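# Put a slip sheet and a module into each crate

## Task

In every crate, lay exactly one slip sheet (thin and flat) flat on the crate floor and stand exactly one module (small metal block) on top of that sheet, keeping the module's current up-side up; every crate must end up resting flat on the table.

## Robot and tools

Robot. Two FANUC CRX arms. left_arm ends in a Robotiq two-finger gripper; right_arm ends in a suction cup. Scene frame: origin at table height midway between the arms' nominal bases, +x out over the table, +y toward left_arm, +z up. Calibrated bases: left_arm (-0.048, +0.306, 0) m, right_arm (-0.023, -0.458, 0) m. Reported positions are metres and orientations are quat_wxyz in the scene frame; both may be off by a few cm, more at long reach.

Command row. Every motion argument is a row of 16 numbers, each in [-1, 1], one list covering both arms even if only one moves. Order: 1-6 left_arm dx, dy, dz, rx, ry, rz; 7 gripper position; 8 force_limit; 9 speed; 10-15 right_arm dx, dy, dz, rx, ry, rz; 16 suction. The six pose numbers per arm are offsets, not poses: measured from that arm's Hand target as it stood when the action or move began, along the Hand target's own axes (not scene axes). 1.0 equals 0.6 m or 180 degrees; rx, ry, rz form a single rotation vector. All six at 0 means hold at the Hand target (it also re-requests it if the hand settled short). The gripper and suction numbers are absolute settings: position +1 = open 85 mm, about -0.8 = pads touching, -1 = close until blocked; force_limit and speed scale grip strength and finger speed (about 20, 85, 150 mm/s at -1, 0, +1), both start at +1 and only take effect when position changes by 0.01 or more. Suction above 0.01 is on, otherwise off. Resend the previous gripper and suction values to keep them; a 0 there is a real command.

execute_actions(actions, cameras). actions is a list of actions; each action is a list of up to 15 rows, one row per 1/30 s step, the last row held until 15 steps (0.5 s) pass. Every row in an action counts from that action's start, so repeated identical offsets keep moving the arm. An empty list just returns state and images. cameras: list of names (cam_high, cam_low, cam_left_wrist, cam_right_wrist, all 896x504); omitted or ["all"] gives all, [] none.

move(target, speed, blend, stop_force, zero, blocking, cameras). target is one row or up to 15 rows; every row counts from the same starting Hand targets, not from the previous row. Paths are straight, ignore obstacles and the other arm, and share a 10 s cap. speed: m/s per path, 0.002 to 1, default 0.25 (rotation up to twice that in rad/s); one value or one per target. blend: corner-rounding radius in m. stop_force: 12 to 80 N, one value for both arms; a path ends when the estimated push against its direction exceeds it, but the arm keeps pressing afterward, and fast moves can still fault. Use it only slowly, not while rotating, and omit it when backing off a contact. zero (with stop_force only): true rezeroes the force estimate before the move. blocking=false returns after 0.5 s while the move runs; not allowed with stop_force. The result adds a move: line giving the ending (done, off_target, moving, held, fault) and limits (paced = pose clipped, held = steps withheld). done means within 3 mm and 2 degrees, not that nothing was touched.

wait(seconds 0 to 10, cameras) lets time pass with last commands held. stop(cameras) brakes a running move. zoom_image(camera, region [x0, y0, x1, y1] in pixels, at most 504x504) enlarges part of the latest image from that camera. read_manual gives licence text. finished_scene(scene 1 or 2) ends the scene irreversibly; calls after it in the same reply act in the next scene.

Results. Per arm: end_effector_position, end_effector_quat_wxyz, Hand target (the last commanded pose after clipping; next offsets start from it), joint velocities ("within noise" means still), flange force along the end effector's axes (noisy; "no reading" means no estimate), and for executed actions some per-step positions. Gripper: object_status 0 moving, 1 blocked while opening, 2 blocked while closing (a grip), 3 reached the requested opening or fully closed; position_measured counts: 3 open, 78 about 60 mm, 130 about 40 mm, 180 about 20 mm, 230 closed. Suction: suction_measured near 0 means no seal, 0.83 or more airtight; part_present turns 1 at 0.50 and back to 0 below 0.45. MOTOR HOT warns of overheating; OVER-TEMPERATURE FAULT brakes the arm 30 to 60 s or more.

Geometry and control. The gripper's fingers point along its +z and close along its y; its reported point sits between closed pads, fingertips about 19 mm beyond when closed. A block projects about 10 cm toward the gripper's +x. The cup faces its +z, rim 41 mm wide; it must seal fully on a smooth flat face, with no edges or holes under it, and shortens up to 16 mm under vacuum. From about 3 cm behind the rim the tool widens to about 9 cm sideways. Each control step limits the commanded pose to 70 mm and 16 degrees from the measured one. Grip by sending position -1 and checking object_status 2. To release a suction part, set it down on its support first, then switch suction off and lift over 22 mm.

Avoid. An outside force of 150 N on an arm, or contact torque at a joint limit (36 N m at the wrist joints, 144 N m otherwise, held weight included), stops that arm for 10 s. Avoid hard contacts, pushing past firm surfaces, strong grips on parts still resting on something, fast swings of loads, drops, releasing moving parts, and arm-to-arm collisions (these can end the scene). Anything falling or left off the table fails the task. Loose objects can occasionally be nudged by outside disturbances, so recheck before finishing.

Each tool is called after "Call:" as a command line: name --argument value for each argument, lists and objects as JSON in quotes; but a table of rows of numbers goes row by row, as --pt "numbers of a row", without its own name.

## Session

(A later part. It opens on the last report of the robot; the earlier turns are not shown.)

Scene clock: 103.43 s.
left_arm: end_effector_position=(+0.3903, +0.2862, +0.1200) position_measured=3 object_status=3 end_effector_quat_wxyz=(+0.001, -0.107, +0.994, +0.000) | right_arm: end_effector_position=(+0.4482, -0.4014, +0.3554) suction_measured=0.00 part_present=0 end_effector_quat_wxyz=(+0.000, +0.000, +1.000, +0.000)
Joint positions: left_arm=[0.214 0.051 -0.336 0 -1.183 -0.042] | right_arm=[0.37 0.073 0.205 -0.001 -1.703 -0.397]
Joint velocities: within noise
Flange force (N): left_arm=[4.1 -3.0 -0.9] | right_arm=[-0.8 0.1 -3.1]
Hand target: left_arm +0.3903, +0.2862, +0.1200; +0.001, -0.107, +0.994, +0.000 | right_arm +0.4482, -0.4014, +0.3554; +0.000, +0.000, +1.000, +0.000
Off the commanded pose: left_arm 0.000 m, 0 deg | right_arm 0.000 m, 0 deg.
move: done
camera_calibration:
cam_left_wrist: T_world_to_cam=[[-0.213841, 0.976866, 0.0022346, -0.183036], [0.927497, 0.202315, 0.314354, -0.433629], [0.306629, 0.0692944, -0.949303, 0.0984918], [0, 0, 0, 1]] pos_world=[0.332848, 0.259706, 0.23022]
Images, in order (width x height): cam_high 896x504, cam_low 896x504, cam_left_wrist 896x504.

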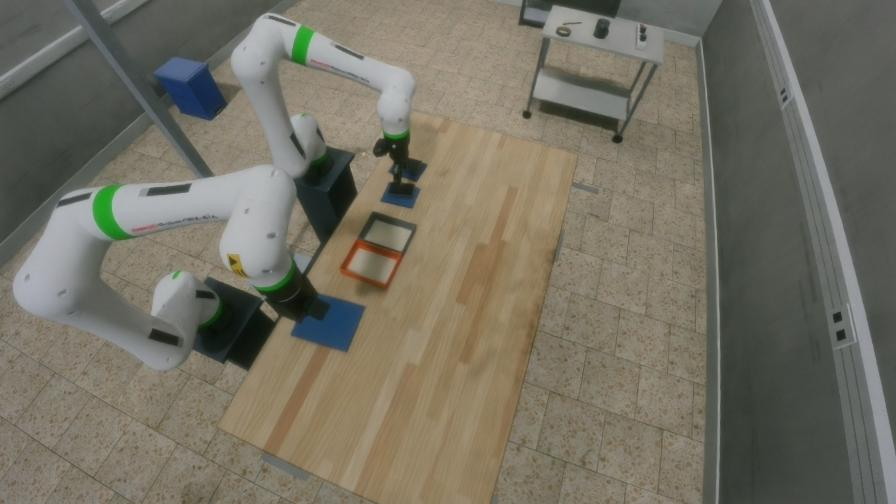

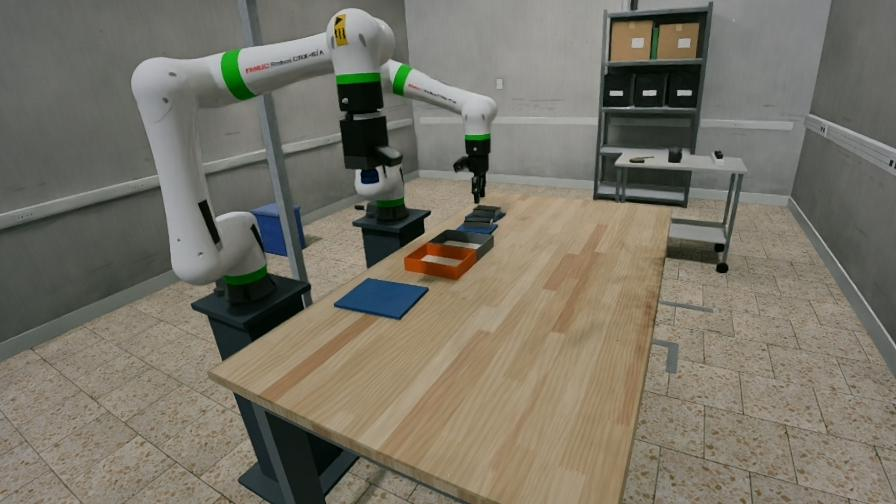

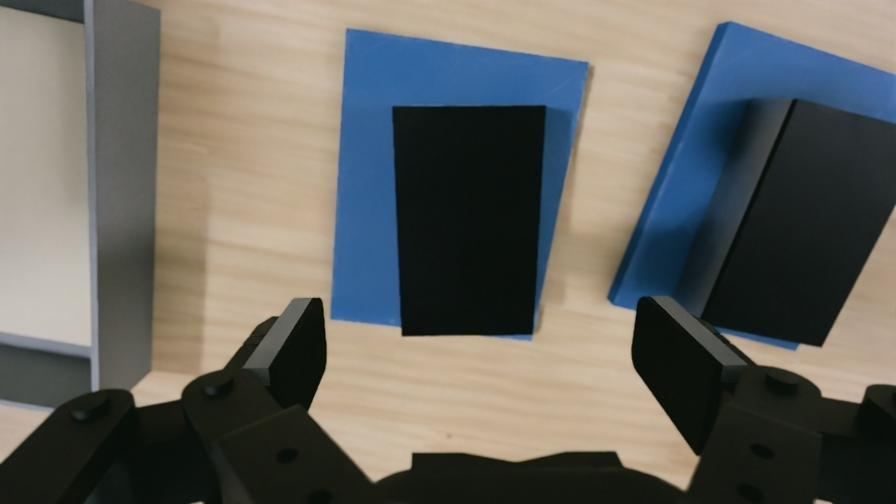

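Call:
move --target '[0.0093,0.0033,0.11,0,0,0,1,-1,0,0,0,0,0,0,0,0]' --speed 0.15 --cameras '["cam_left_wrist","cam_high"]'

Call:
zoom_image --camera "cam_high" --region '[350, 120, 470, 220]'

Scene clock: 109.53 s.
left_arm: end_effector_position=(+0.3845, +0.2869, +0.0540) position_measured=3 object_status=3 end_effector_quat_wxyz=(+0.001, -0.107, +0.994, +0.000) | right_arm: end_effector_position=(+0.4482, -0.4014, +0.3554) suction_measured=0.00 part_present=0 end_effector_quat_wxyz=(+0.000, +0.000, +1.000, +0.000)
Joint positions: left_arm=[0.219 0.115 -0.438 0 -1.017 -0.047] | right_arm=[0.37 0.073 0.205 -0.001 -1.703 -0.397]
Joint velocities: within noise
Flange force (N): left_arm=[4.6 -3.1 -1.2] | right_arm=[-0.2 0.1 -3.5]
Hand target: left_arm +0.3845, +0.2869, +0.0540; +0.001, -0.107, +0.994, +0.000 | right_arm +0.4482, -0.4014, +0.3554; +0.000, +0.000, +1.000, +0.000
Off the commanded pose: left_arm 0.000 m, 0 deg | right_arm 0.000 m, 0 deg.
move: done
camera_calibration:
cam_left_wrist: T_world_to_cam=[[-0.213865, 0.976861, 0.00230652, -0.184913], [0.927462, 0.202307, 0.314461, -0.407668], [0.306718, 0.0693913, -0.949268, 0.0375004], [0, 0, 0, 1]] pos_world=[0.327048, 0.260507, 0.16422]
Images, in order (width x height): cam_high 896x504, cam_left_wrist 896x504.

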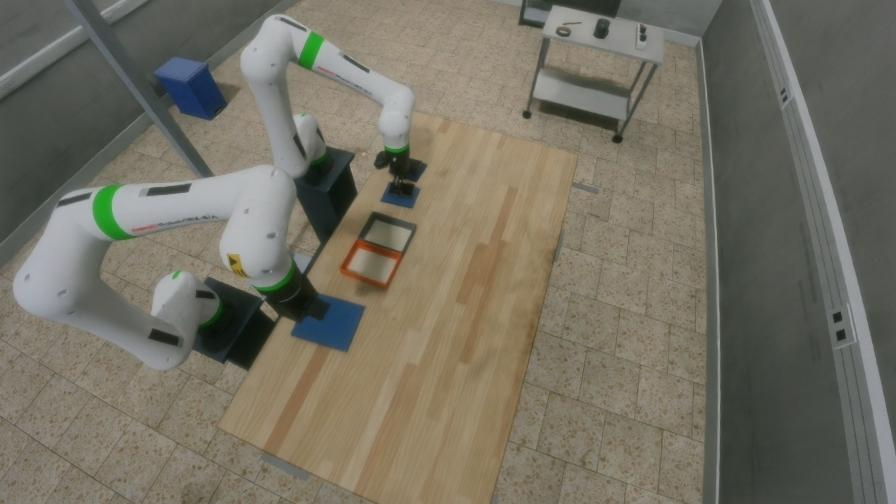

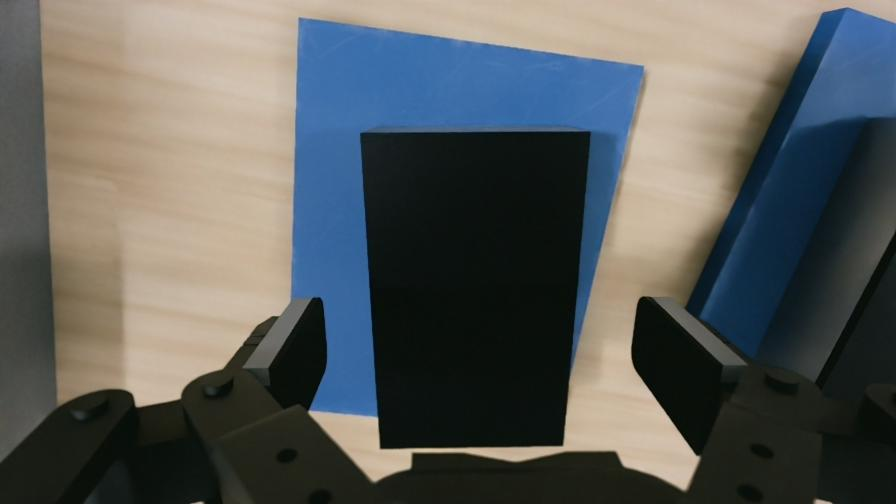

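Scaled by 4.200 from the camera's 896x504 image, which has a finer 1280x720 frame.

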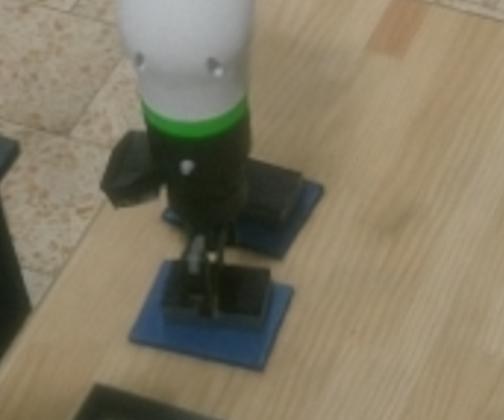

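Call:
move --target '[0,0,0.048,0,0,0,1,-1,0,0,0,0,0,0,0,0]' --speed 0.04 --stop_force 15 --cameras '[]'

Call:
move --target '[0,0,0,0,0,0,-1,-1,-0.7,0,0,0,0,0,0,0]' --cameras '["cam_left_wrist"]'

Scene clock: 112.07 s.
left_arm: end_effector_position=(+0.3845, +0.2869, +0.0252) position_measured=3 object_status=3 end_effector_quat_wxyz=(+0.001, -0.107, +0.994, +0.000) | right_arm: end_effector_position=(+0.4482, -0.4014, +0.3554) suction_measured=0.00 part_present=0 end_effector_quat_wxyz=(+0.000, +0.000, +1.000, +0.000)
Joint positions: left_arm=[0.219 0.159 -0.468 0.001 -0.943 -0.047] | right_arm=[0.37 0.073 0.205 -0.001 -1.703 -0.397]
Joint velocities: within noise
Flange force (N): left_arm=[3.7 -3.2 -2.2] | right_arm=[-1.0 0.4 -3.4]
Hand target: left_arm +0.3845, +0.2869, +0.0252; +0.001, -0.107, +0.994, +0.000 | right_arm +0.4482, -0.4014, +0.3554; +0.000, +0.000, +1.000, +0.000
Off the commanded pose: left_arm 0.000 m, 0 deg | right_arm 0.000 m, 0 deg.
move: done
No camera images: "cameras" was empty.

Scene clock: 113.07 s.
left_arm: end_effector_position=(+0.3845, +0.2869, +0.0252) position_measured=79 object_status=0 end_effector_quat_wxyz=(+0.001, -0.107, +0.994, +0.000) | right_arm: end_effector_position=(+0.4482, -0.4014, +0.3554) suction_measured=0.00 part_present=0 end_effector_quat_wxyz=(+0.000, +0.000, +1.000, +0.000)
Joint positions: left_arm=[0.219 0.159 -0.468 0.001 -0.943 -0.047] | right_arm=[0.37 0.073 0.205 -0.001 -1.703 -0.397]
Joint velocities: within noise
Flange force (N): left_arm=[6.8 -1.1 -26.6] | right_arm=[-0.5 0.1 -2.5]
Hand target: left_arm +0.3845, +0.2869, +0.0252; +0.001, -0.107, +0.994, +0.000 | right_arm +0.4482, -0.4014, +0.3554; +0.000, +0.000, +1.000, +0.000
Off the commanded pose: left_arm 0.000 m, 0 deg | right_arm 0.000 m, 0 deg.
move: done
camera_calibration:
cam_left_wrist: T_world_to_cam=[[-0.213954, 0.976841, 0.00227634, -0.184787], [0.927441, 0.202401, 0.314462, -0.398722], [0.306719, 0.0693916, -0.949267, 0.0101303], [0, 0, 0, 1]] pos_world=[0.327149, 0.260507, 0.13542]
Images, in order (width x height): cam_left_wrist 896x504.

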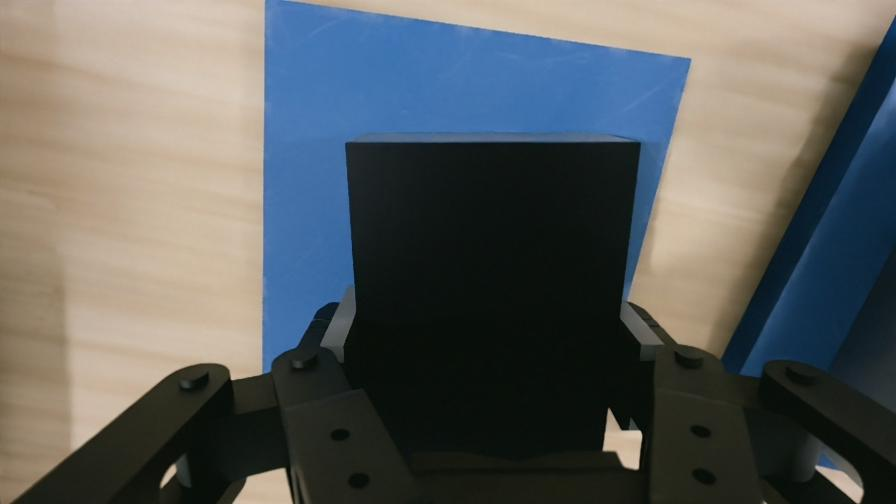

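Call:
move --target '[0,0,-0.03,0,0,0,-1,-1,-0.7,0,0,0,0,0,0,0]' --speed 0.04 --cameras '[]'

Call:
move --target '[0,0,-0.2,0,0,0,-1,-1,-0.7,0,0,0,0,0,0,0]' --speed 0.15 --cameras '["cam_low","cam_high","cam_left_wrist"]'

Call:
zoom_image --camera "cam_low" --region '[430, 140, 530, 260]'

Scene clock: 115.07 s.
left_arm: end_effector_position=(+0.3845, +0.2869, +0.0432) position_measured=79 object_status=2 end_effector_quat_wxyz=(+0.001, -0.107, +0.994, +0.000) | right_arm: end_effector_position=(+0.4482, -0.4014, +0.3554) suction_measured=0.00 part_present=0 end_effector_quat_wxyz=(+0.000, +0.000, +1.000, +0.000)
Joint positions: left_arm=[0.219 0.131 -0.45 0.001 -0.989 -0.047] | right_arm=[0.37 0.073 0.205 -0.001 -1.703 -0.397]
Joint velocities: within noise
Flange force (N): left_arm=[3.4 -3.5 0.0] | right_arm=[-0.9 0.5 -3.4]
Hand target: left_arm +0.3845, +0.2869, +0.0432; +0.001, -0.107, +0.994, +0.000 | right_arm +0.4482, -0.4014, +0.3554; +0.000, +0.000, +1.000, +0.000
Off the commanded pose: left_arm 0.000 m, 0 deg | right_arm 0.000 m, 0 deg.
move: done
No camera images: "cameras" was empty.

Scene clock: 116.23 s.
left_arm: end_effector_position=(+0.3844, +0.2868, +0.1632) position_measured=79 object_status=2 end_effector_quat_wxyz=(+0.001, -0.107, +0.994, +0.000) | right_arm: end_effector_position=(+0.4482, -0.4014, +0.3554) suction_measured=0.00 part_present=0 end_effector_quat_wxyz=(+0.000, +0.000, +1.000, +0.000)
Joint positions: left_arm=[0.219 0 -0.282 0.001 -1.288 -0.047] | right_arm=[0.37 0.073 0.205 -0.001 -1.703 -0.397]
Joint velocities: within noise
Flange force (N): left_arm=[4.3 -3.2 1.0] | right_arm=[-1.0 -0.1 -3.4]
Hand target: left_arm +0.3844, +0.2869, +0.1632; +0.001, -0.107, +0.994, +0.000 | right_arm +0.4482, -0.4014, +0.3554; +0.000, +0.000, +1.000, +0.000
Off the commanded pose: left_arm 0.000 m, 0 deg | right_arm 0.000 m, 0 deg.
move: done
camera_calibration:
cam_left_wrist: T_world_to_cam=[[-0.213804, 0.976874, 0.00212158, -0.185062], [0.927475, 0.202309, 0.314423, -0.441888], [0.306722, 0.0691925, -0.949281, 0.141253], [0, 0, 0, 1]] pos_world=[0.326948, 0.260406, 0.273421]
Images, in order (width x height): cam_high 896x504, cam_low 896x504, cam_left_wrist 896x504.

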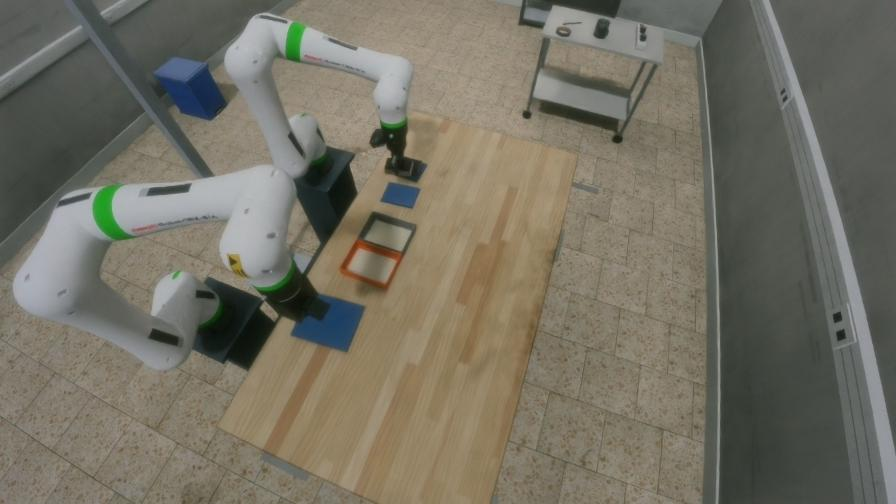

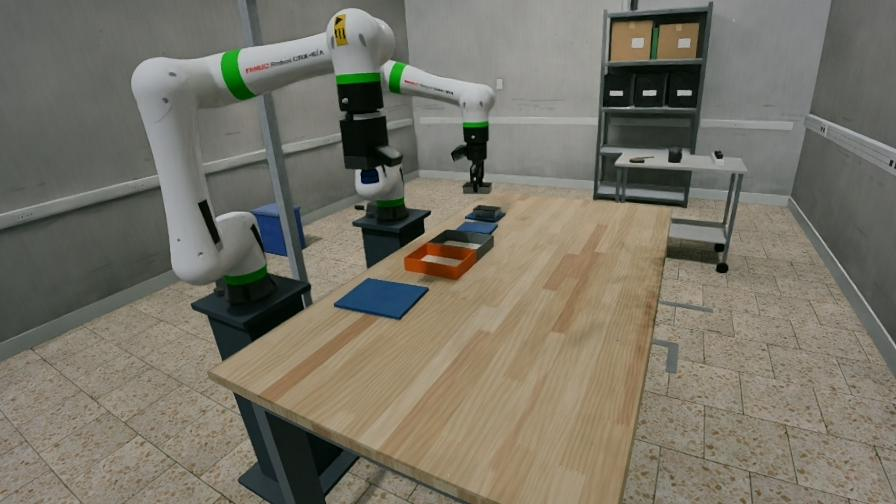

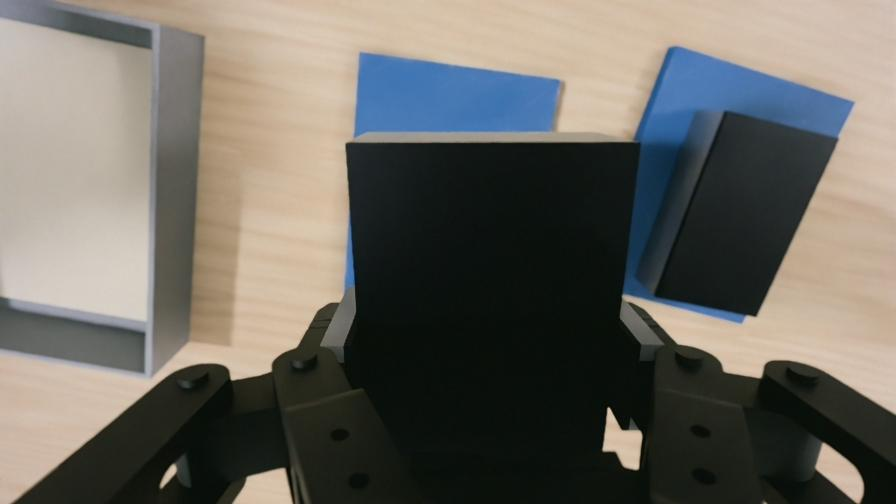

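Scaled by 4.200 from the camera's 896x504 image, which has a finer 1280x720 frame.

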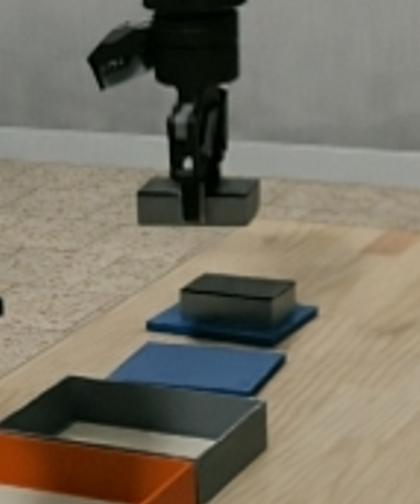

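Call:
move --target '[0.075,-0.607,0,0,0,0.0683,-1,-1,-0.7,0,0,0,0,0,0,0]' --speed 0.2 --cameras '["cam_low","cam_high","cam_left_wrist"]'

Call:
zoom_image --camera "cam_left_wrist" --region '[200, 0, 704, 504]'

Scene clock: 122.13 s.
left_arm: end_effector_position=(+0.4177, -0.0785, +0.1633) position_measured=79 object_status=2 end_effector_quat_wxyz=(+0.001, +0.000, +1.000, +0.000) | right_arm: end_effector_position=(+0.4482, -0.4014, +0.3554) suction_measured=0.00 part_present=0 end_effector_quat_wxyz=(+0.000, +0.000, +1.000, +0.000)
Joint positions: left_arm=[-0.515 0.422 0.227 0 -1.375 0.473] | right_arm=[0.37 0.073 0.205 -0.001 -1.703 -0.397]
Joint velocities: within noise
Flange force (N): left_arm=[4.4 -0.4 2.0] | right_arm=[-0.9 0.5 -2.9]
Hand target: left_arm +0.4177, -0.0785, +0.1633; +0.001, +0.000, +1.000, +0.000 | right_arm +0.4482, -0.4014, +0.3554; +0.000, +0.000, +1.000, +0.000
Off the commanded pose: left_arm 0.000 m, 0 deg | right_arm 0.000 m, 0 deg.
move: done
camera_calibration:
cam_left_wrist: T_world_to_cam=[[-0.000991421, 0.999997, 0.0024516, 0.0917834], [0.949244, 0.000169972, 0.314541, -0.423948], [0.31454, 0.00263901, -0.949241, 0.147903], [0, 0, 0, 1]] pos_world=[0.356, -0.0921013, 0.27352]
Images, in order (width x height): cam_high 896x504, cam_low 896x504, cam_left_wrist 896x504.

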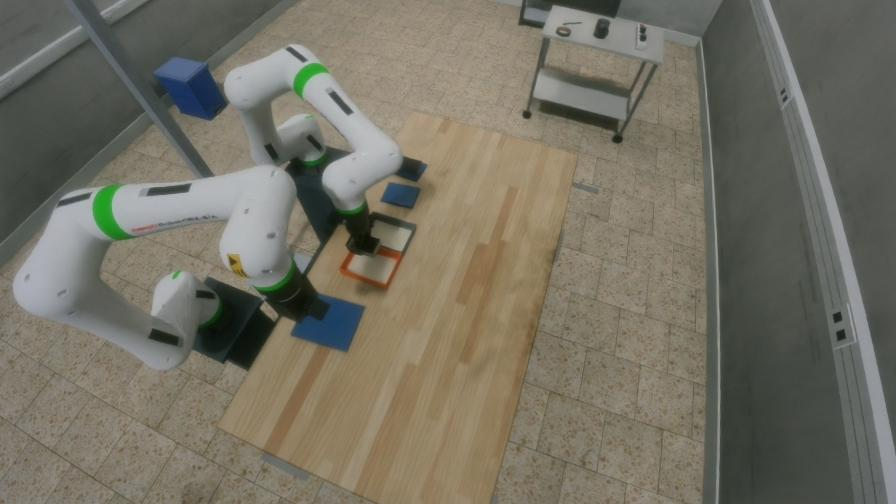

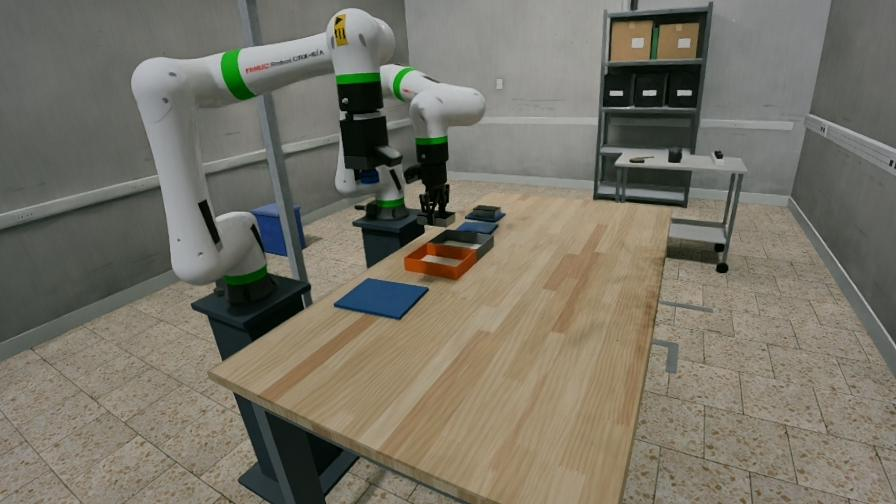

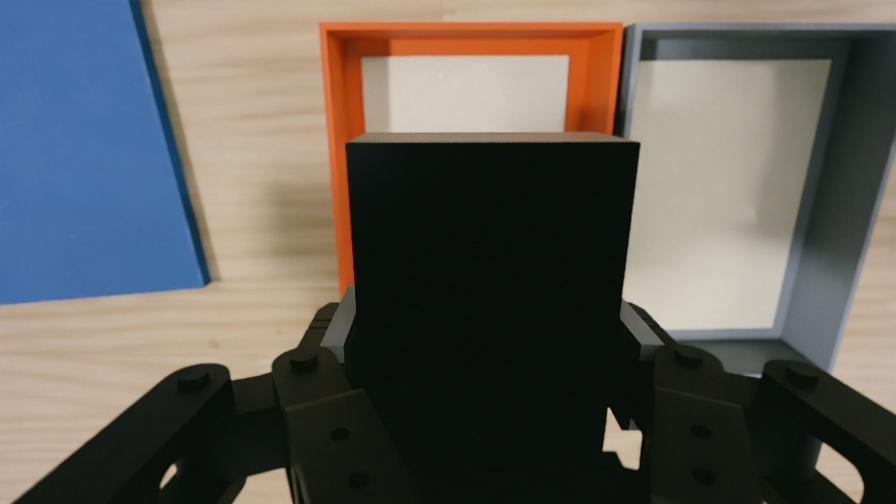

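Scaled by 1.000.

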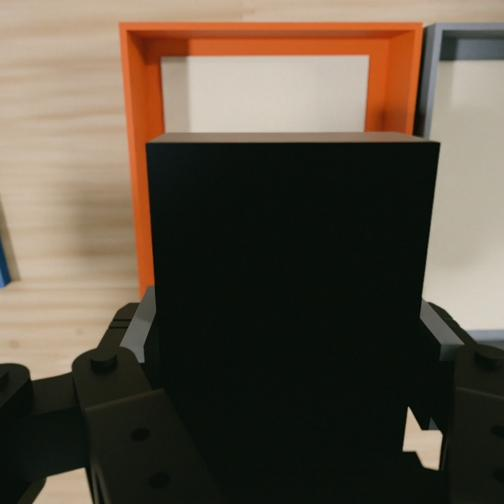

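Call:
move --target '[-0.005,0.0062,0.17,0,0,0,-1,-1,-0.7,0,0,0,0,0,0,0]' --speed 0.12 --cameras '["cam_low","cam_high","cam_left_wrist"]'

Call:
zoom_image --camera "cam_high" --region '[320, 180, 440, 300]'

Call:
zoom_image --camera "cam_low" --region '[380, 190, 520, 290]'

Scene clock: 125.90 s.
left_arm: end_effector_position=(+0.4209, -0.0748, +0.0614) position_measured=79 object_status=2 end_effector_quat_wxyz=(+0.001, +0.000, +1.000, +0.000) | right_arm: end_effector_position=(+0.4482, -0.4014, +0.3554) suction_measured=0.00 part_present=0 end_effector_quat_wxyz=(+0.000, +0.000, +1.000, +0.000)
Joint positions: left_arm=[-0.507 0.497 0.087 -0.001 -1.159 0.465] | right_arm=[0.37 0.073 0.205 -0.001 -1.703 -0.397]
Joint velocities: within noise
Flange force (N): left_arm=[3.6 -0.7 0.4] | right_arm=[-0.9 0.1 -3.1]
Hand target: left_arm +0.4208, -0.0748, +0.0613; +0.001, +0.000, +1.000, +0.000 | right_arm +0.4482, -0.4014, +0.3554; +0.000, +0.000, +1.000, +0.000
Off the commanded pose: left_arm 0.000 m, 0 deg | right_arm 0.000 m, 0 deg.
move: done
camera_calibration:
cam_left_wrist: T_world_to_cam=[[-0.000928179, 0.999996, 0.00257898, 0.0882917], [0.949205, 0.0000695332, 0.314659, -0.394823], [0.314658, 0.00274004, -0.949201, 0.0500548], [0, 0, 0, 1]] pos_world=[0.3591, -0.0884011, 0.171519]
Images, in order (width x height): cam_high 896x504, cam_low 896x504, cam_left_wrist 896x504.

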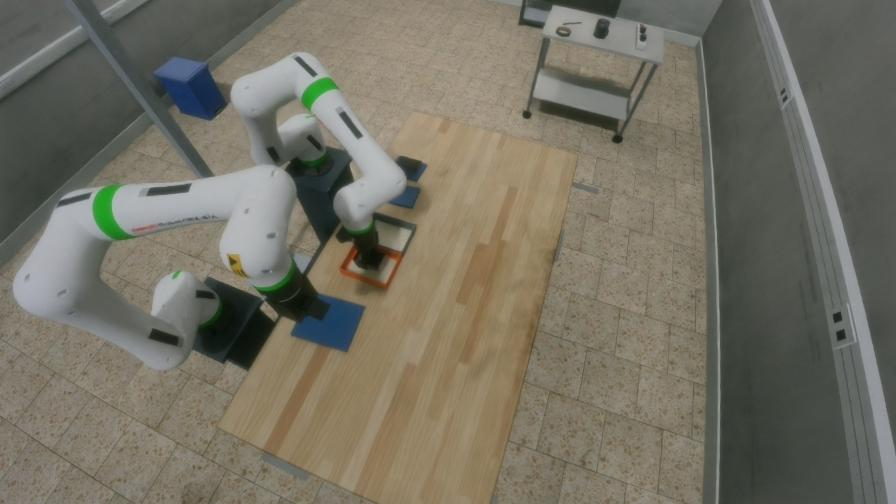

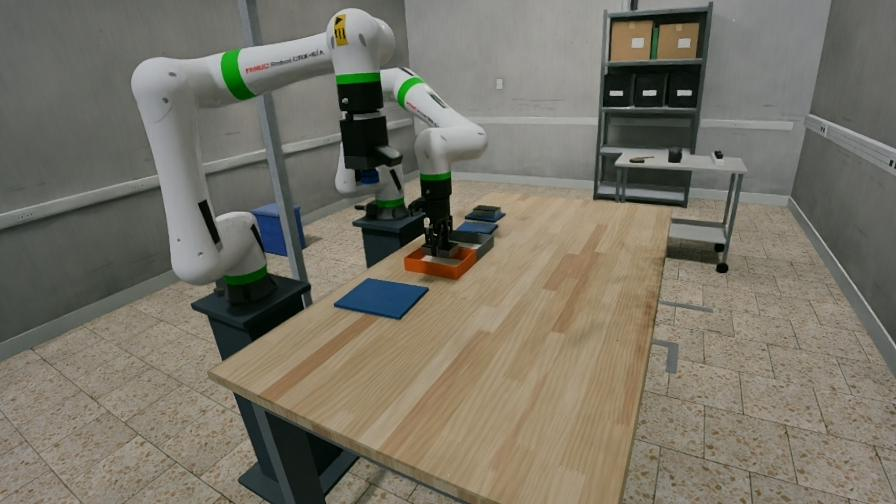

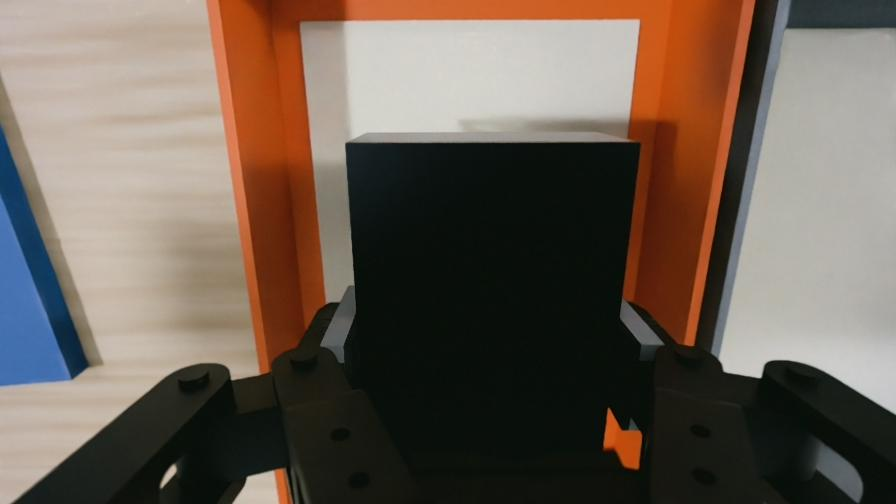

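Scaled by 4.200 from the camera's 896x504 image, which has a finer 1280x720 frame.

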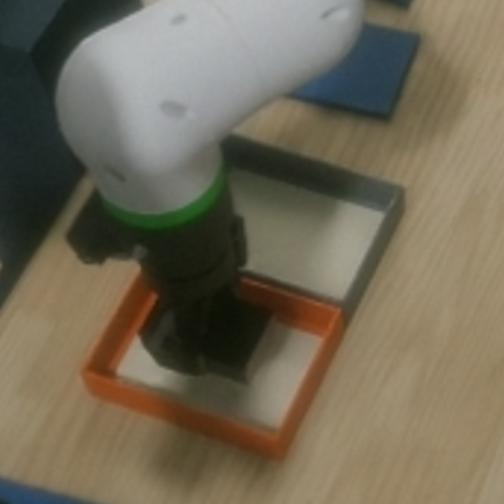

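Scaled by 3.600 from the camera's 896x504 image, which has a finer 1280x720 frame.

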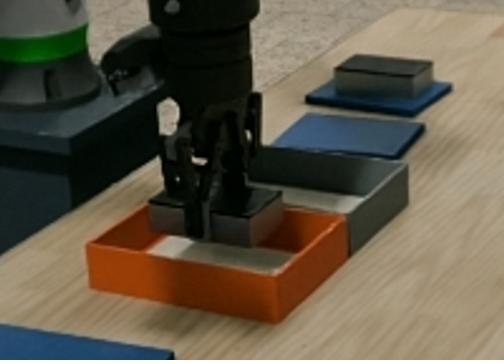

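Call:
move --target '[0,0,0.085,0,0,0,-1,-1,-0.7,0,0,0,0,0,0,0]' --speed 0.02 --stop_force 12 --cameras '["cam_low","cam_high","cam_left_wrist"]'

Call:
zoom_image --camera "cam_low" --region '[380, 190, 520, 290]'

Scene clock: 129.90 s.
left_arm: end_effector_position=(+0.4210, -0.0749, +0.0203) position_measured=79 object_status=2 end_effector_quat_wxyz=(+0.001, +0.000, +1.000, +0.000) | right_arm: end_effector_position=(+0.4482, -0.4014, +0.3554) suction_measured=0.00 part_present=0 end_effector_quat_wxyz=(+0.000, +0.000, +1.000, +0.000)
Joint positions: left_arm=[-0.507 0.541 0.048 0 -1.076 0.465] | right_arm=[0.37 0.073 0.205 -0.001 -1.703 -0.397]
Joint velocities: within noise
Flange force (N): left_arm=[6.9 2.8 -38.9] | right_arm=[-0.7 0.4 -3.4]
Hand target: left_arm +0.4210, -0.0749, +0.0203; +0.001, +0.000, +1.000, +0.000 (not the last commanded pose) | right_arm +0.4482, -0.4014, +0.3554; +0.000, +0.000, +1.000, +0.000
Off the commanded pose: left_arm 0.010 m, 0 deg | right_arm 0.000 m, 0 deg.
move: contact (left_arm)
camera_calibration:
cam_left_wrist: T_world_to_cam=[[-0.0010557, 0.999997, 0.00232655, 0.0885771], [0.949134, 0.000269434, 0.314873, -0.381971], [0.314871, 0.00254061, -0.949131, 0.0109084], [0, 0, 0, 1]] pos_world=[0.359201, -0.0885016, 0.13042]
Images, in order (width x height): cam_high 896x504, cam_low 896x504, cam_left_wrist 896x504.

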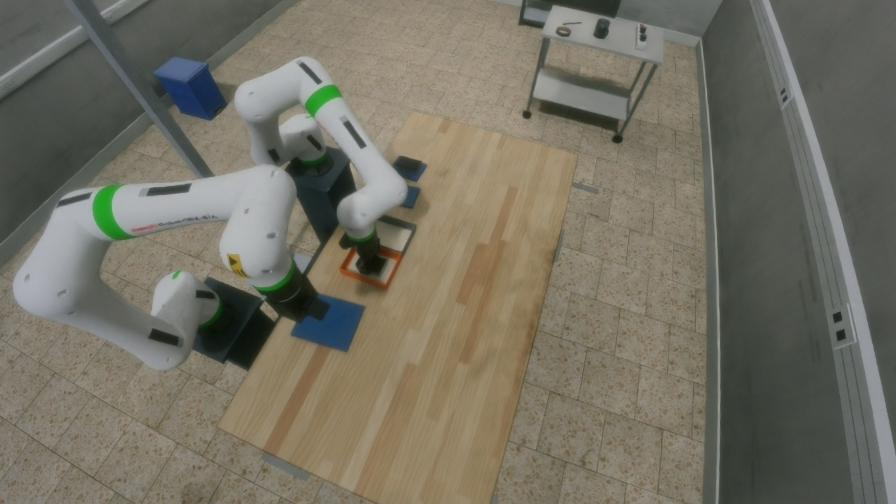

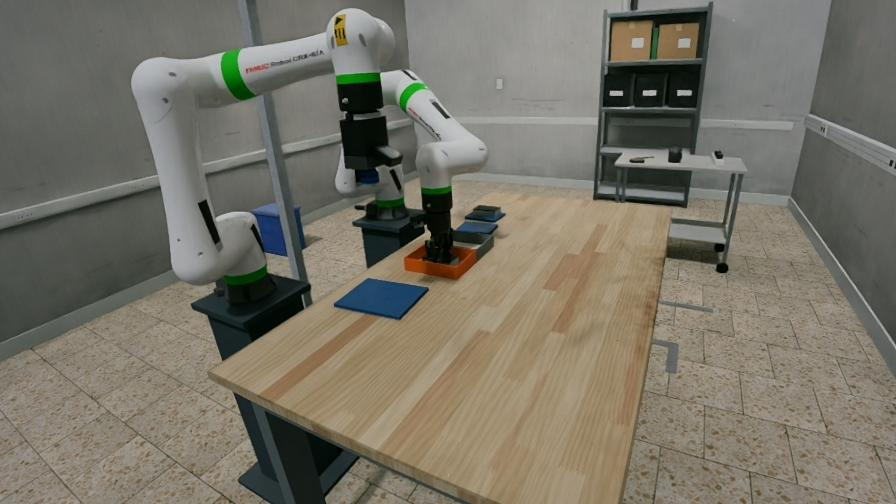

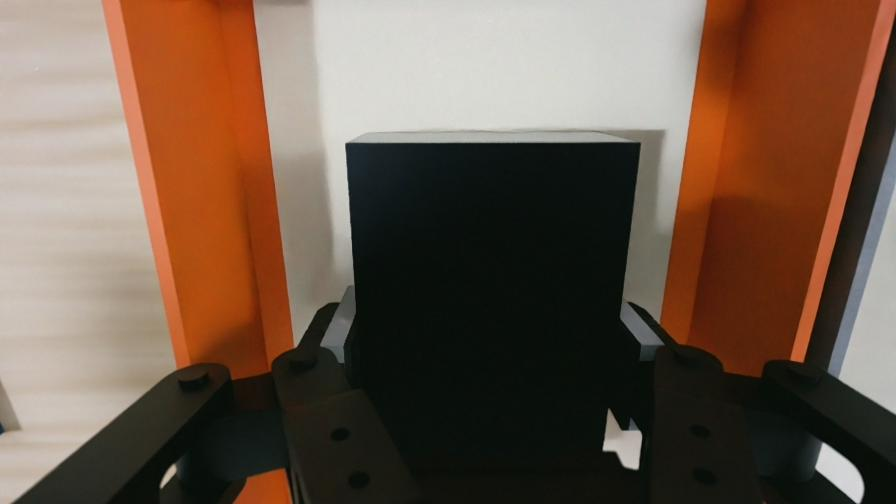

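Scaled by 3.600 from the camera's 896x504 image, which has a finer 1280x720 frame.

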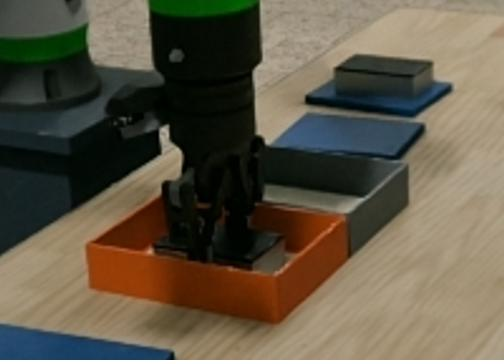

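Call:
move --target '[0,0,-0.002,0,0,0,-1,-1,-0.7,0,0,0,0,0,0,0]' --speed 0.02 --cameras '[]'

Call:
move --target '[0,0,0,0,0,0,0.7,-1,-0.8,0,0,0,0,0,0,0]' --speed 0.02 --cameras '[]'

Call:
move --target '[0,0,-0.06,0,0,0,0.7,-1,-0.8,0,0,0,0,0,0,0]' --speed 0.04 --cameras '["cam_left_wrist"]'

Scene clock: 136.47 s.
left_arm: end_effector_position=(+0.4210, -0.0749, +0.0214) position_measured=79 object_status=2 end_effector_quat_wxyz=(+0.001, +0.000, +1.000, +0.000) | right_arm: end_effector_position=(+0.4482, -0.4014, +0.3554) suction_measured=0.00 part_present=0 end_effector_quat_wxyz=(+0.000, +0.000, +1.000, +0.000)
Joint positions: left_arm=[-0.507 0.54 0.049 0 -1.078 0.465] | right_arm=[0.37 0.073 0.205 -0.001 -1.703 -0.397]
Joint velocities: within noise
Flange force (N): left_arm=[3.8 -0.8 0.3] | right_arm=[-0.8 -0.1 -3.5]
Hand target: left_arm +0.4210, -0.0749, +0.0215; +0.001, +0.000, +1.000, +0.000 | right_arm +0.4482, -0.4014, +0.3554; +0.000, +0.000, +1.000, +0.000
Off the commanded pose: left_arm 0.000 m, 0 deg | right_arm 0.000 m, 0 deg.
move: done
No camera images: "cameras" was empty.

Scene clock: 137.20 s.
left_arm: end_effector_position=(+0.4210, -0.0749, +0.0215) position_measured=41 object_status=0 end_effector_quat_wxyz=(+0.001, +0.000, +1.000, +0.000) | right_arm: end_effector_position=(+0.4482, -0.4014, +0.3554) suction_measured=0.00 part_present=0 end_effector_quat_wxyz=(+0.000, +0.000, +1.000, +0.000)
Joint positions: left_arm=[-0.507 0.54 0.049 0 -1.078 0.465] | right_arm=[0.37 0.073 0.205 -0.001 -1.703 -0.397]
Joint velocities: within noise
Flange force (N): left_arm=[4.0 -0.9 -1.1] | right_arm=[-0.9 0.6 -3.0]
Hand target: left_arm +0.4210, -0.0749, +0.0215; +0.001, +0.000, +1.000, +0.000 | right_arm +0.4482, -0.4014, +0.3554; +0.000, +0.000, +1.000, +0.000
Off the commanded pose: left_arm 0.000 m, 0 deg | right_arm 0.000 m, 0 deg.
move: done
No camera images: "cameras" was empty.

Scene clock: 138.40 s.
left_arm: end_effector_position=(+0.4210, -0.0749, +0.0575) position_measured=41 object_status=3 end_effector_quat_wxyz=(+0.001, +0.000, +1.000, +0.000) | right_arm: end_effector_position=(+0.4482, -0.4014, +0.3554) suction_measured=0.00 part_present=0 end_effector_quat_wxyz=(+0.000, +0.000, +1.000, +0.000)
Joint positions: left_arm=[-0.507 0.501 0.083 0 -1.151 0.465] | right_arm=[0.37 0.073 0.205 -0.001 -1.703 -0.397]
Joint velocities: within noise
Flange force (N): left_arm=[4.3 -0.3 -0.7] | right_arm=[-0.8 0.6 -3.0]
Hand target: left_arm +0.4210, -0.0749, +0.0575; +0.001, +0.000, +1.000, +0.000 | right_arm +0.4482, -0.4014, +0.3554; +0.000, +0.000, +1.000, +0.000
Off the commanded pose: left_arm 0.000 m, 0 deg | right_arm 0.000 m, 0 deg.
move: done
camera_calibration:
cam_left_wrist: T_world_to_cam=[[-0.000960804, 0.999997, 0.00235801, 0.0884511], [0.949134, 0.000169462, 0.314871, -0.393693], [0.31487, 0.0025406, -0.949132, 0.0462166], [0, 0, 0, 1]] pos_world=[0.3592, -0.0885015, 0.16762]
Images, in order (width x height): cam_left_wrist 896x504.

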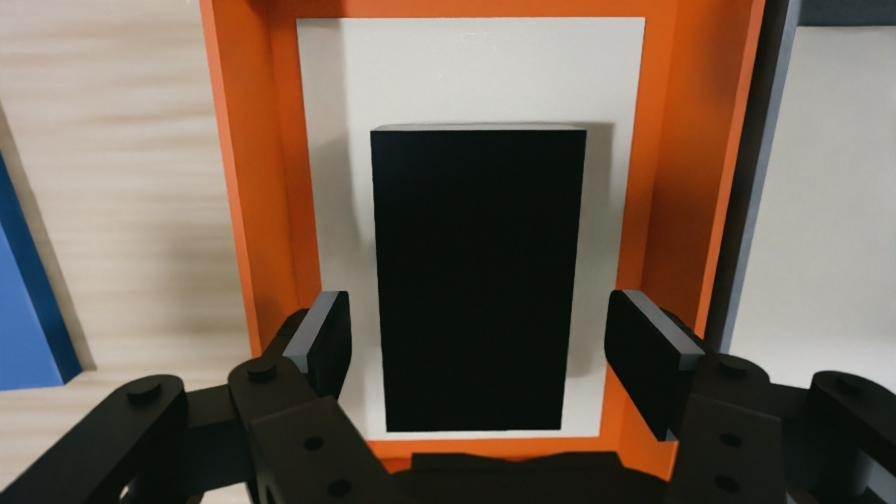

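Call:
move --pt "0 0 -0.17 0 0 0 0.9 -1 -0.5 0 0 0 0 0 0 0" --pt "0.11 0.844 -0.17 0 0 0.006 0.9 -1 -0.5 0 0 0 0 0 0 0" --pt "0.11 0.844 -0.104 0 0 0.006 0.9 -1 -0.5 0 0 0 0 0 0 0" --blend '[0.02,0.02,0]' --cameras '["cam_left_wrist","cam_low"]'

Call:
zoom_image --camera "cam_low" --region '[380, 190, 520, 290]'

Scene clock: 144.30 s.
left_arm: end_effector_position=(+0.3552, +0.4316, +0.1196) position_measured=16 object_status=3 end_effector_quat_wxyz=(+0.001, +0.010, +1.000, +0.000) | right_arm: end_effector_position=(+0.4482, -0.4014, +0.3554) suction_measured=0.00 part_present=0 end_effector_quat_wxyz=(+0.000, +0.000, +1.000, +0.000)
Joint positions: left_arm=[0.574 0.009 -0.38 0.001 -1.181 -0.635] | right_arm=[0.37 0.073 0.205 -0.001 -1.703 -0.397]
Joint velocities: within noise
Flange force (N): left_arm=[0.1 -4.6 -1.6] | right_arm=[-0.3 -0.1 -3.3]
Hand target: left_arm +0.3552, +0.4316, +0.1196; +0.001, +0.010, +1.000, +0.000 | right_arm +0.4482, -0.4014, +0.3554; +0.000, +0.000, +1.000, +0.000
Off the commanded pose: left_arm 0.000 m, 0 deg | right_arm 0.000 m, 0 deg.
move: done; blend cut to 0.0198 m at target 2
camera_calibration:
cam_left_wrist: T_world_to_cam=[[0.0178845, 0.999837, 0.00239396, -0.424837], [0.948956, -0.0177284, 0.314911, -0.343132], [0.314902, -0.00336027, -0.949118, 0.12722], [0, 0, 0, 1]] pos_world=[0.293153, 0.419112, 0.22982]
Images, in order (width x height): cam_low 896x504, cam_left_wrist 896x504.

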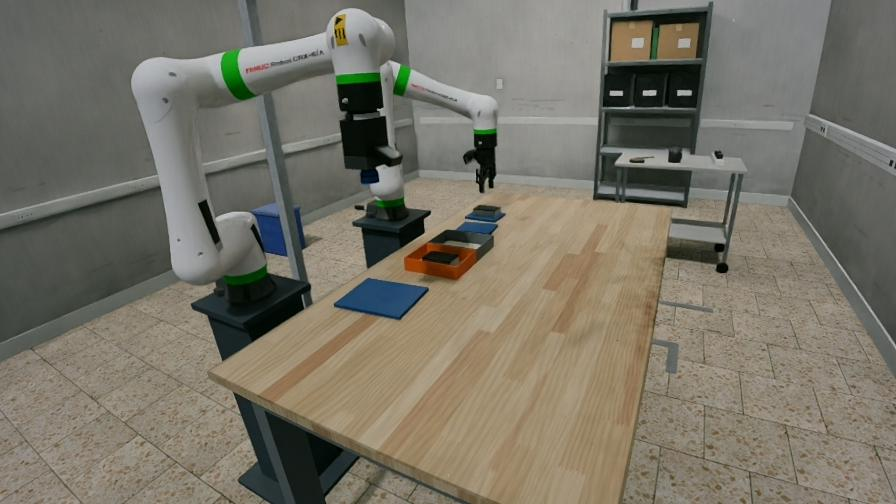

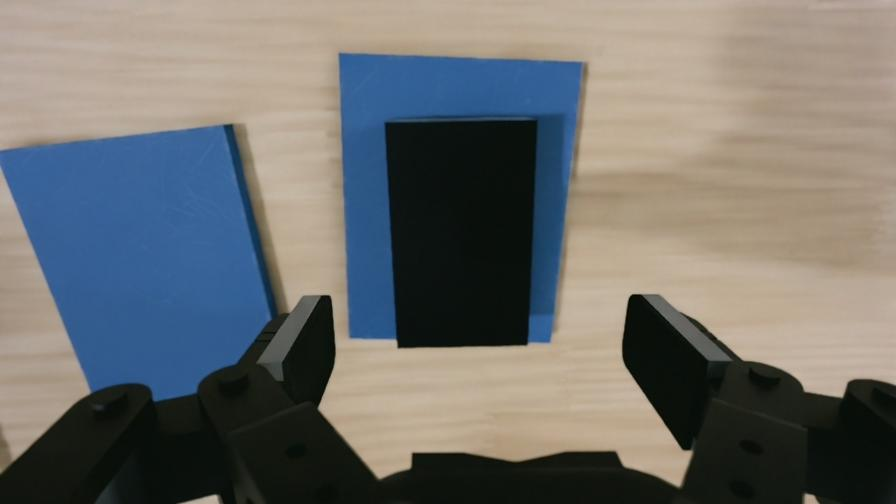

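Scaled by 3.600 from the camera's 896x504 image, which has a finer 1280x720 frame.

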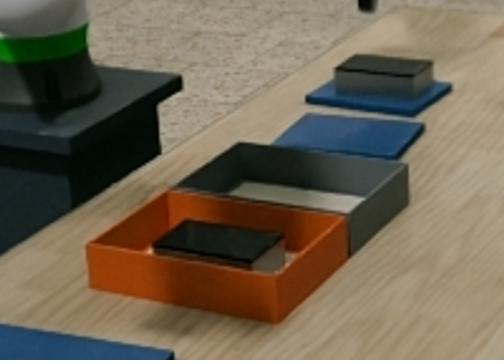

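Call:
move --target '[0,0,0.1543,0,0,0,0.9,-1,-0.5,0,0,0,0,0,0,0]' --speed 0.06 --stop_force 15 --cameras '[]'

Call:
move --target '[0,0,0,0,0,0,-1,-1,-0.7,0,0,0,0,0,0,0]' --cameras '["cam_left_wrist"]'

Call:
wait --seconds 0.5 --cameras '[]'

Scene clock: 148.13 s.
left_arm: end_effector_position=(+0.3553, +0.4315, +0.0270) position_measured=16 object_status=3 end_effector_quat_wxyz=(+0.001, +0.010, +1.000, +0.000) | right_arm: end_effector_position=(+0.4482, -0.4014, +0.3554) suction_measured=0.00 part_present=0 end_effector_quat_wxyz=(+0.000, +0.000, +1.000, +0.000)
Joint positions: left_arm=[0.573 0.131 -0.496 0.001 -0.943 -0.635] | right_arm=[0.37 0.073 0.205 -0.001 -1.703 -0.397]
Joint velocities: within noise
Flange force (N): left_arm=[1.0 -4.7 -1.9] | right_arm=[-1.3 0.0 -3.0]
Hand target: left_arm +0.3553, +0.4315, +0.0270; +0.001, +0.010, +1.000, +0.000 | right_arm +0.4482, -0.4014, +0.3554; +0.000, +0.000, +1.000, +0.000
Off the commanded pose: left_arm 0.000 m, 0 deg | right_arm 0.000 m, 0 deg.
move: done
No camera images: "cameras" was empty.

Scene clock: 149.00 s.
left_arm: end_effector_position=(+0.3554, +0.4315, +0.0270) position_measured=79 object_status=0 end_effector_quat_wxyz=(+0.001, +0.010, +1.000, +0.000) | right_arm: end_effector_position=(+0.4482, -0.4014, +0.3554) suction_measured=0.00 part_present=0 end_effector_quat_wxyz=(+0.000, +0.000, +1.000, +0.000)
Joint positions: left_arm=[0.573 0.131 -0.496 0.002 -0.943 -0.635] | right_arm=[0.37 0.073 0.205 -0.001 -1.703 -0.397]
Joint velocities: within noise
Flange force (N): left_arm=[7.9 -4.1 -30.0] | right_arm=[-1.2 0.3 -3.4]
Hand target: left_arm +0.3553, +0.4315, +0.0270; +0.001, +0.010, +1.000, +0.000 | right_arm +0.4482, -0.4014, +0.3554; +0.000, +0.000, +1.000, +0.000
Off the commanded pose: left_arm 0.000 m, 0 deg | right_arm 0.000 m, 0 deg.
move: done
camera_calibration:
cam_left_wrist: T_world_to_cam=[[0.0178212, 0.999839, 0.0022676, -0.424583], [0.948956, -0.0176284, 0.314914, -0.314204], [0.314903, -0.00346028, -0.949117, 0.03931], [0, 0, 0, 1]] pos_world=[0.293354, 0.419112, 0.13722]
Images, in order (width x height): cam_left_wrist 896x504.

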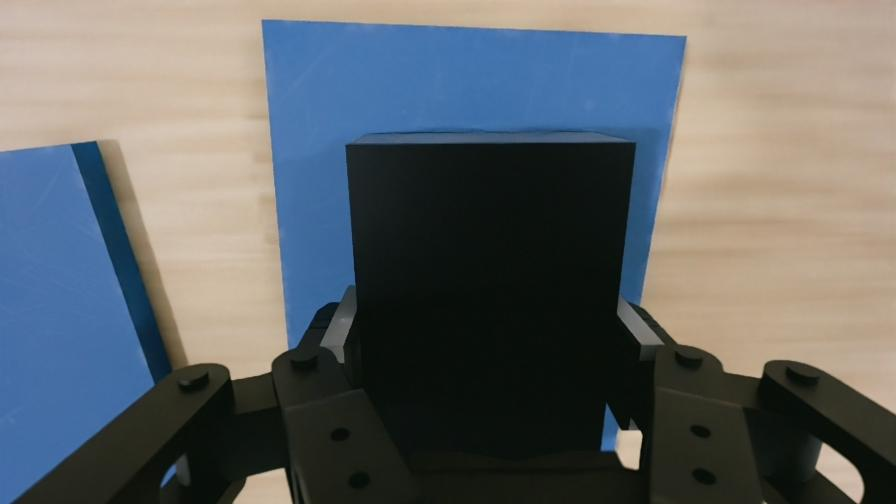

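Scene clock: 149.50 s.
left_arm: end_effector_position=(+0.3553, +0.4315, +0.0270) position_measured=79 object_status=2 end_effector_quat_wxyz=(+0.001, +0.010, +1.000, +0.000) | right_arm: end_effector_position=(+0.4482, -0.4014, +0.3554) suction_measured=0.00 part_present=0 end_effector_quat_wxyz=(+0.000, +0.000, +1.000, +0.000)
Joint positions: left_arm=[0.573 0.131 -0.496 0.001 -0.943 -0.635] | right_arm=[0.37 0.073 0.205 -0.001 -1.703 -0.397]
Joint velocities: within noise
Flange force (N): left_arm=[6.7 -3.9 -30.3] | right_arm=[-0.1 0.0 -2.9]
Hand target: left_arm +0.3553, +0.4315, +0.0270; +0.001, +0.010, +1.000, +0.000 | right_arm +0.4482, -0.4014, +0.3554; +0.000, +0.000, +1.000, +0.000
Off the commanded pose: left_arm 0.000 m, 0 deg | right_arm 0.000 m, 0 deg.
wait: 0.50 s; at rest by 0.17 s
No camera images: "cameras" was empty.


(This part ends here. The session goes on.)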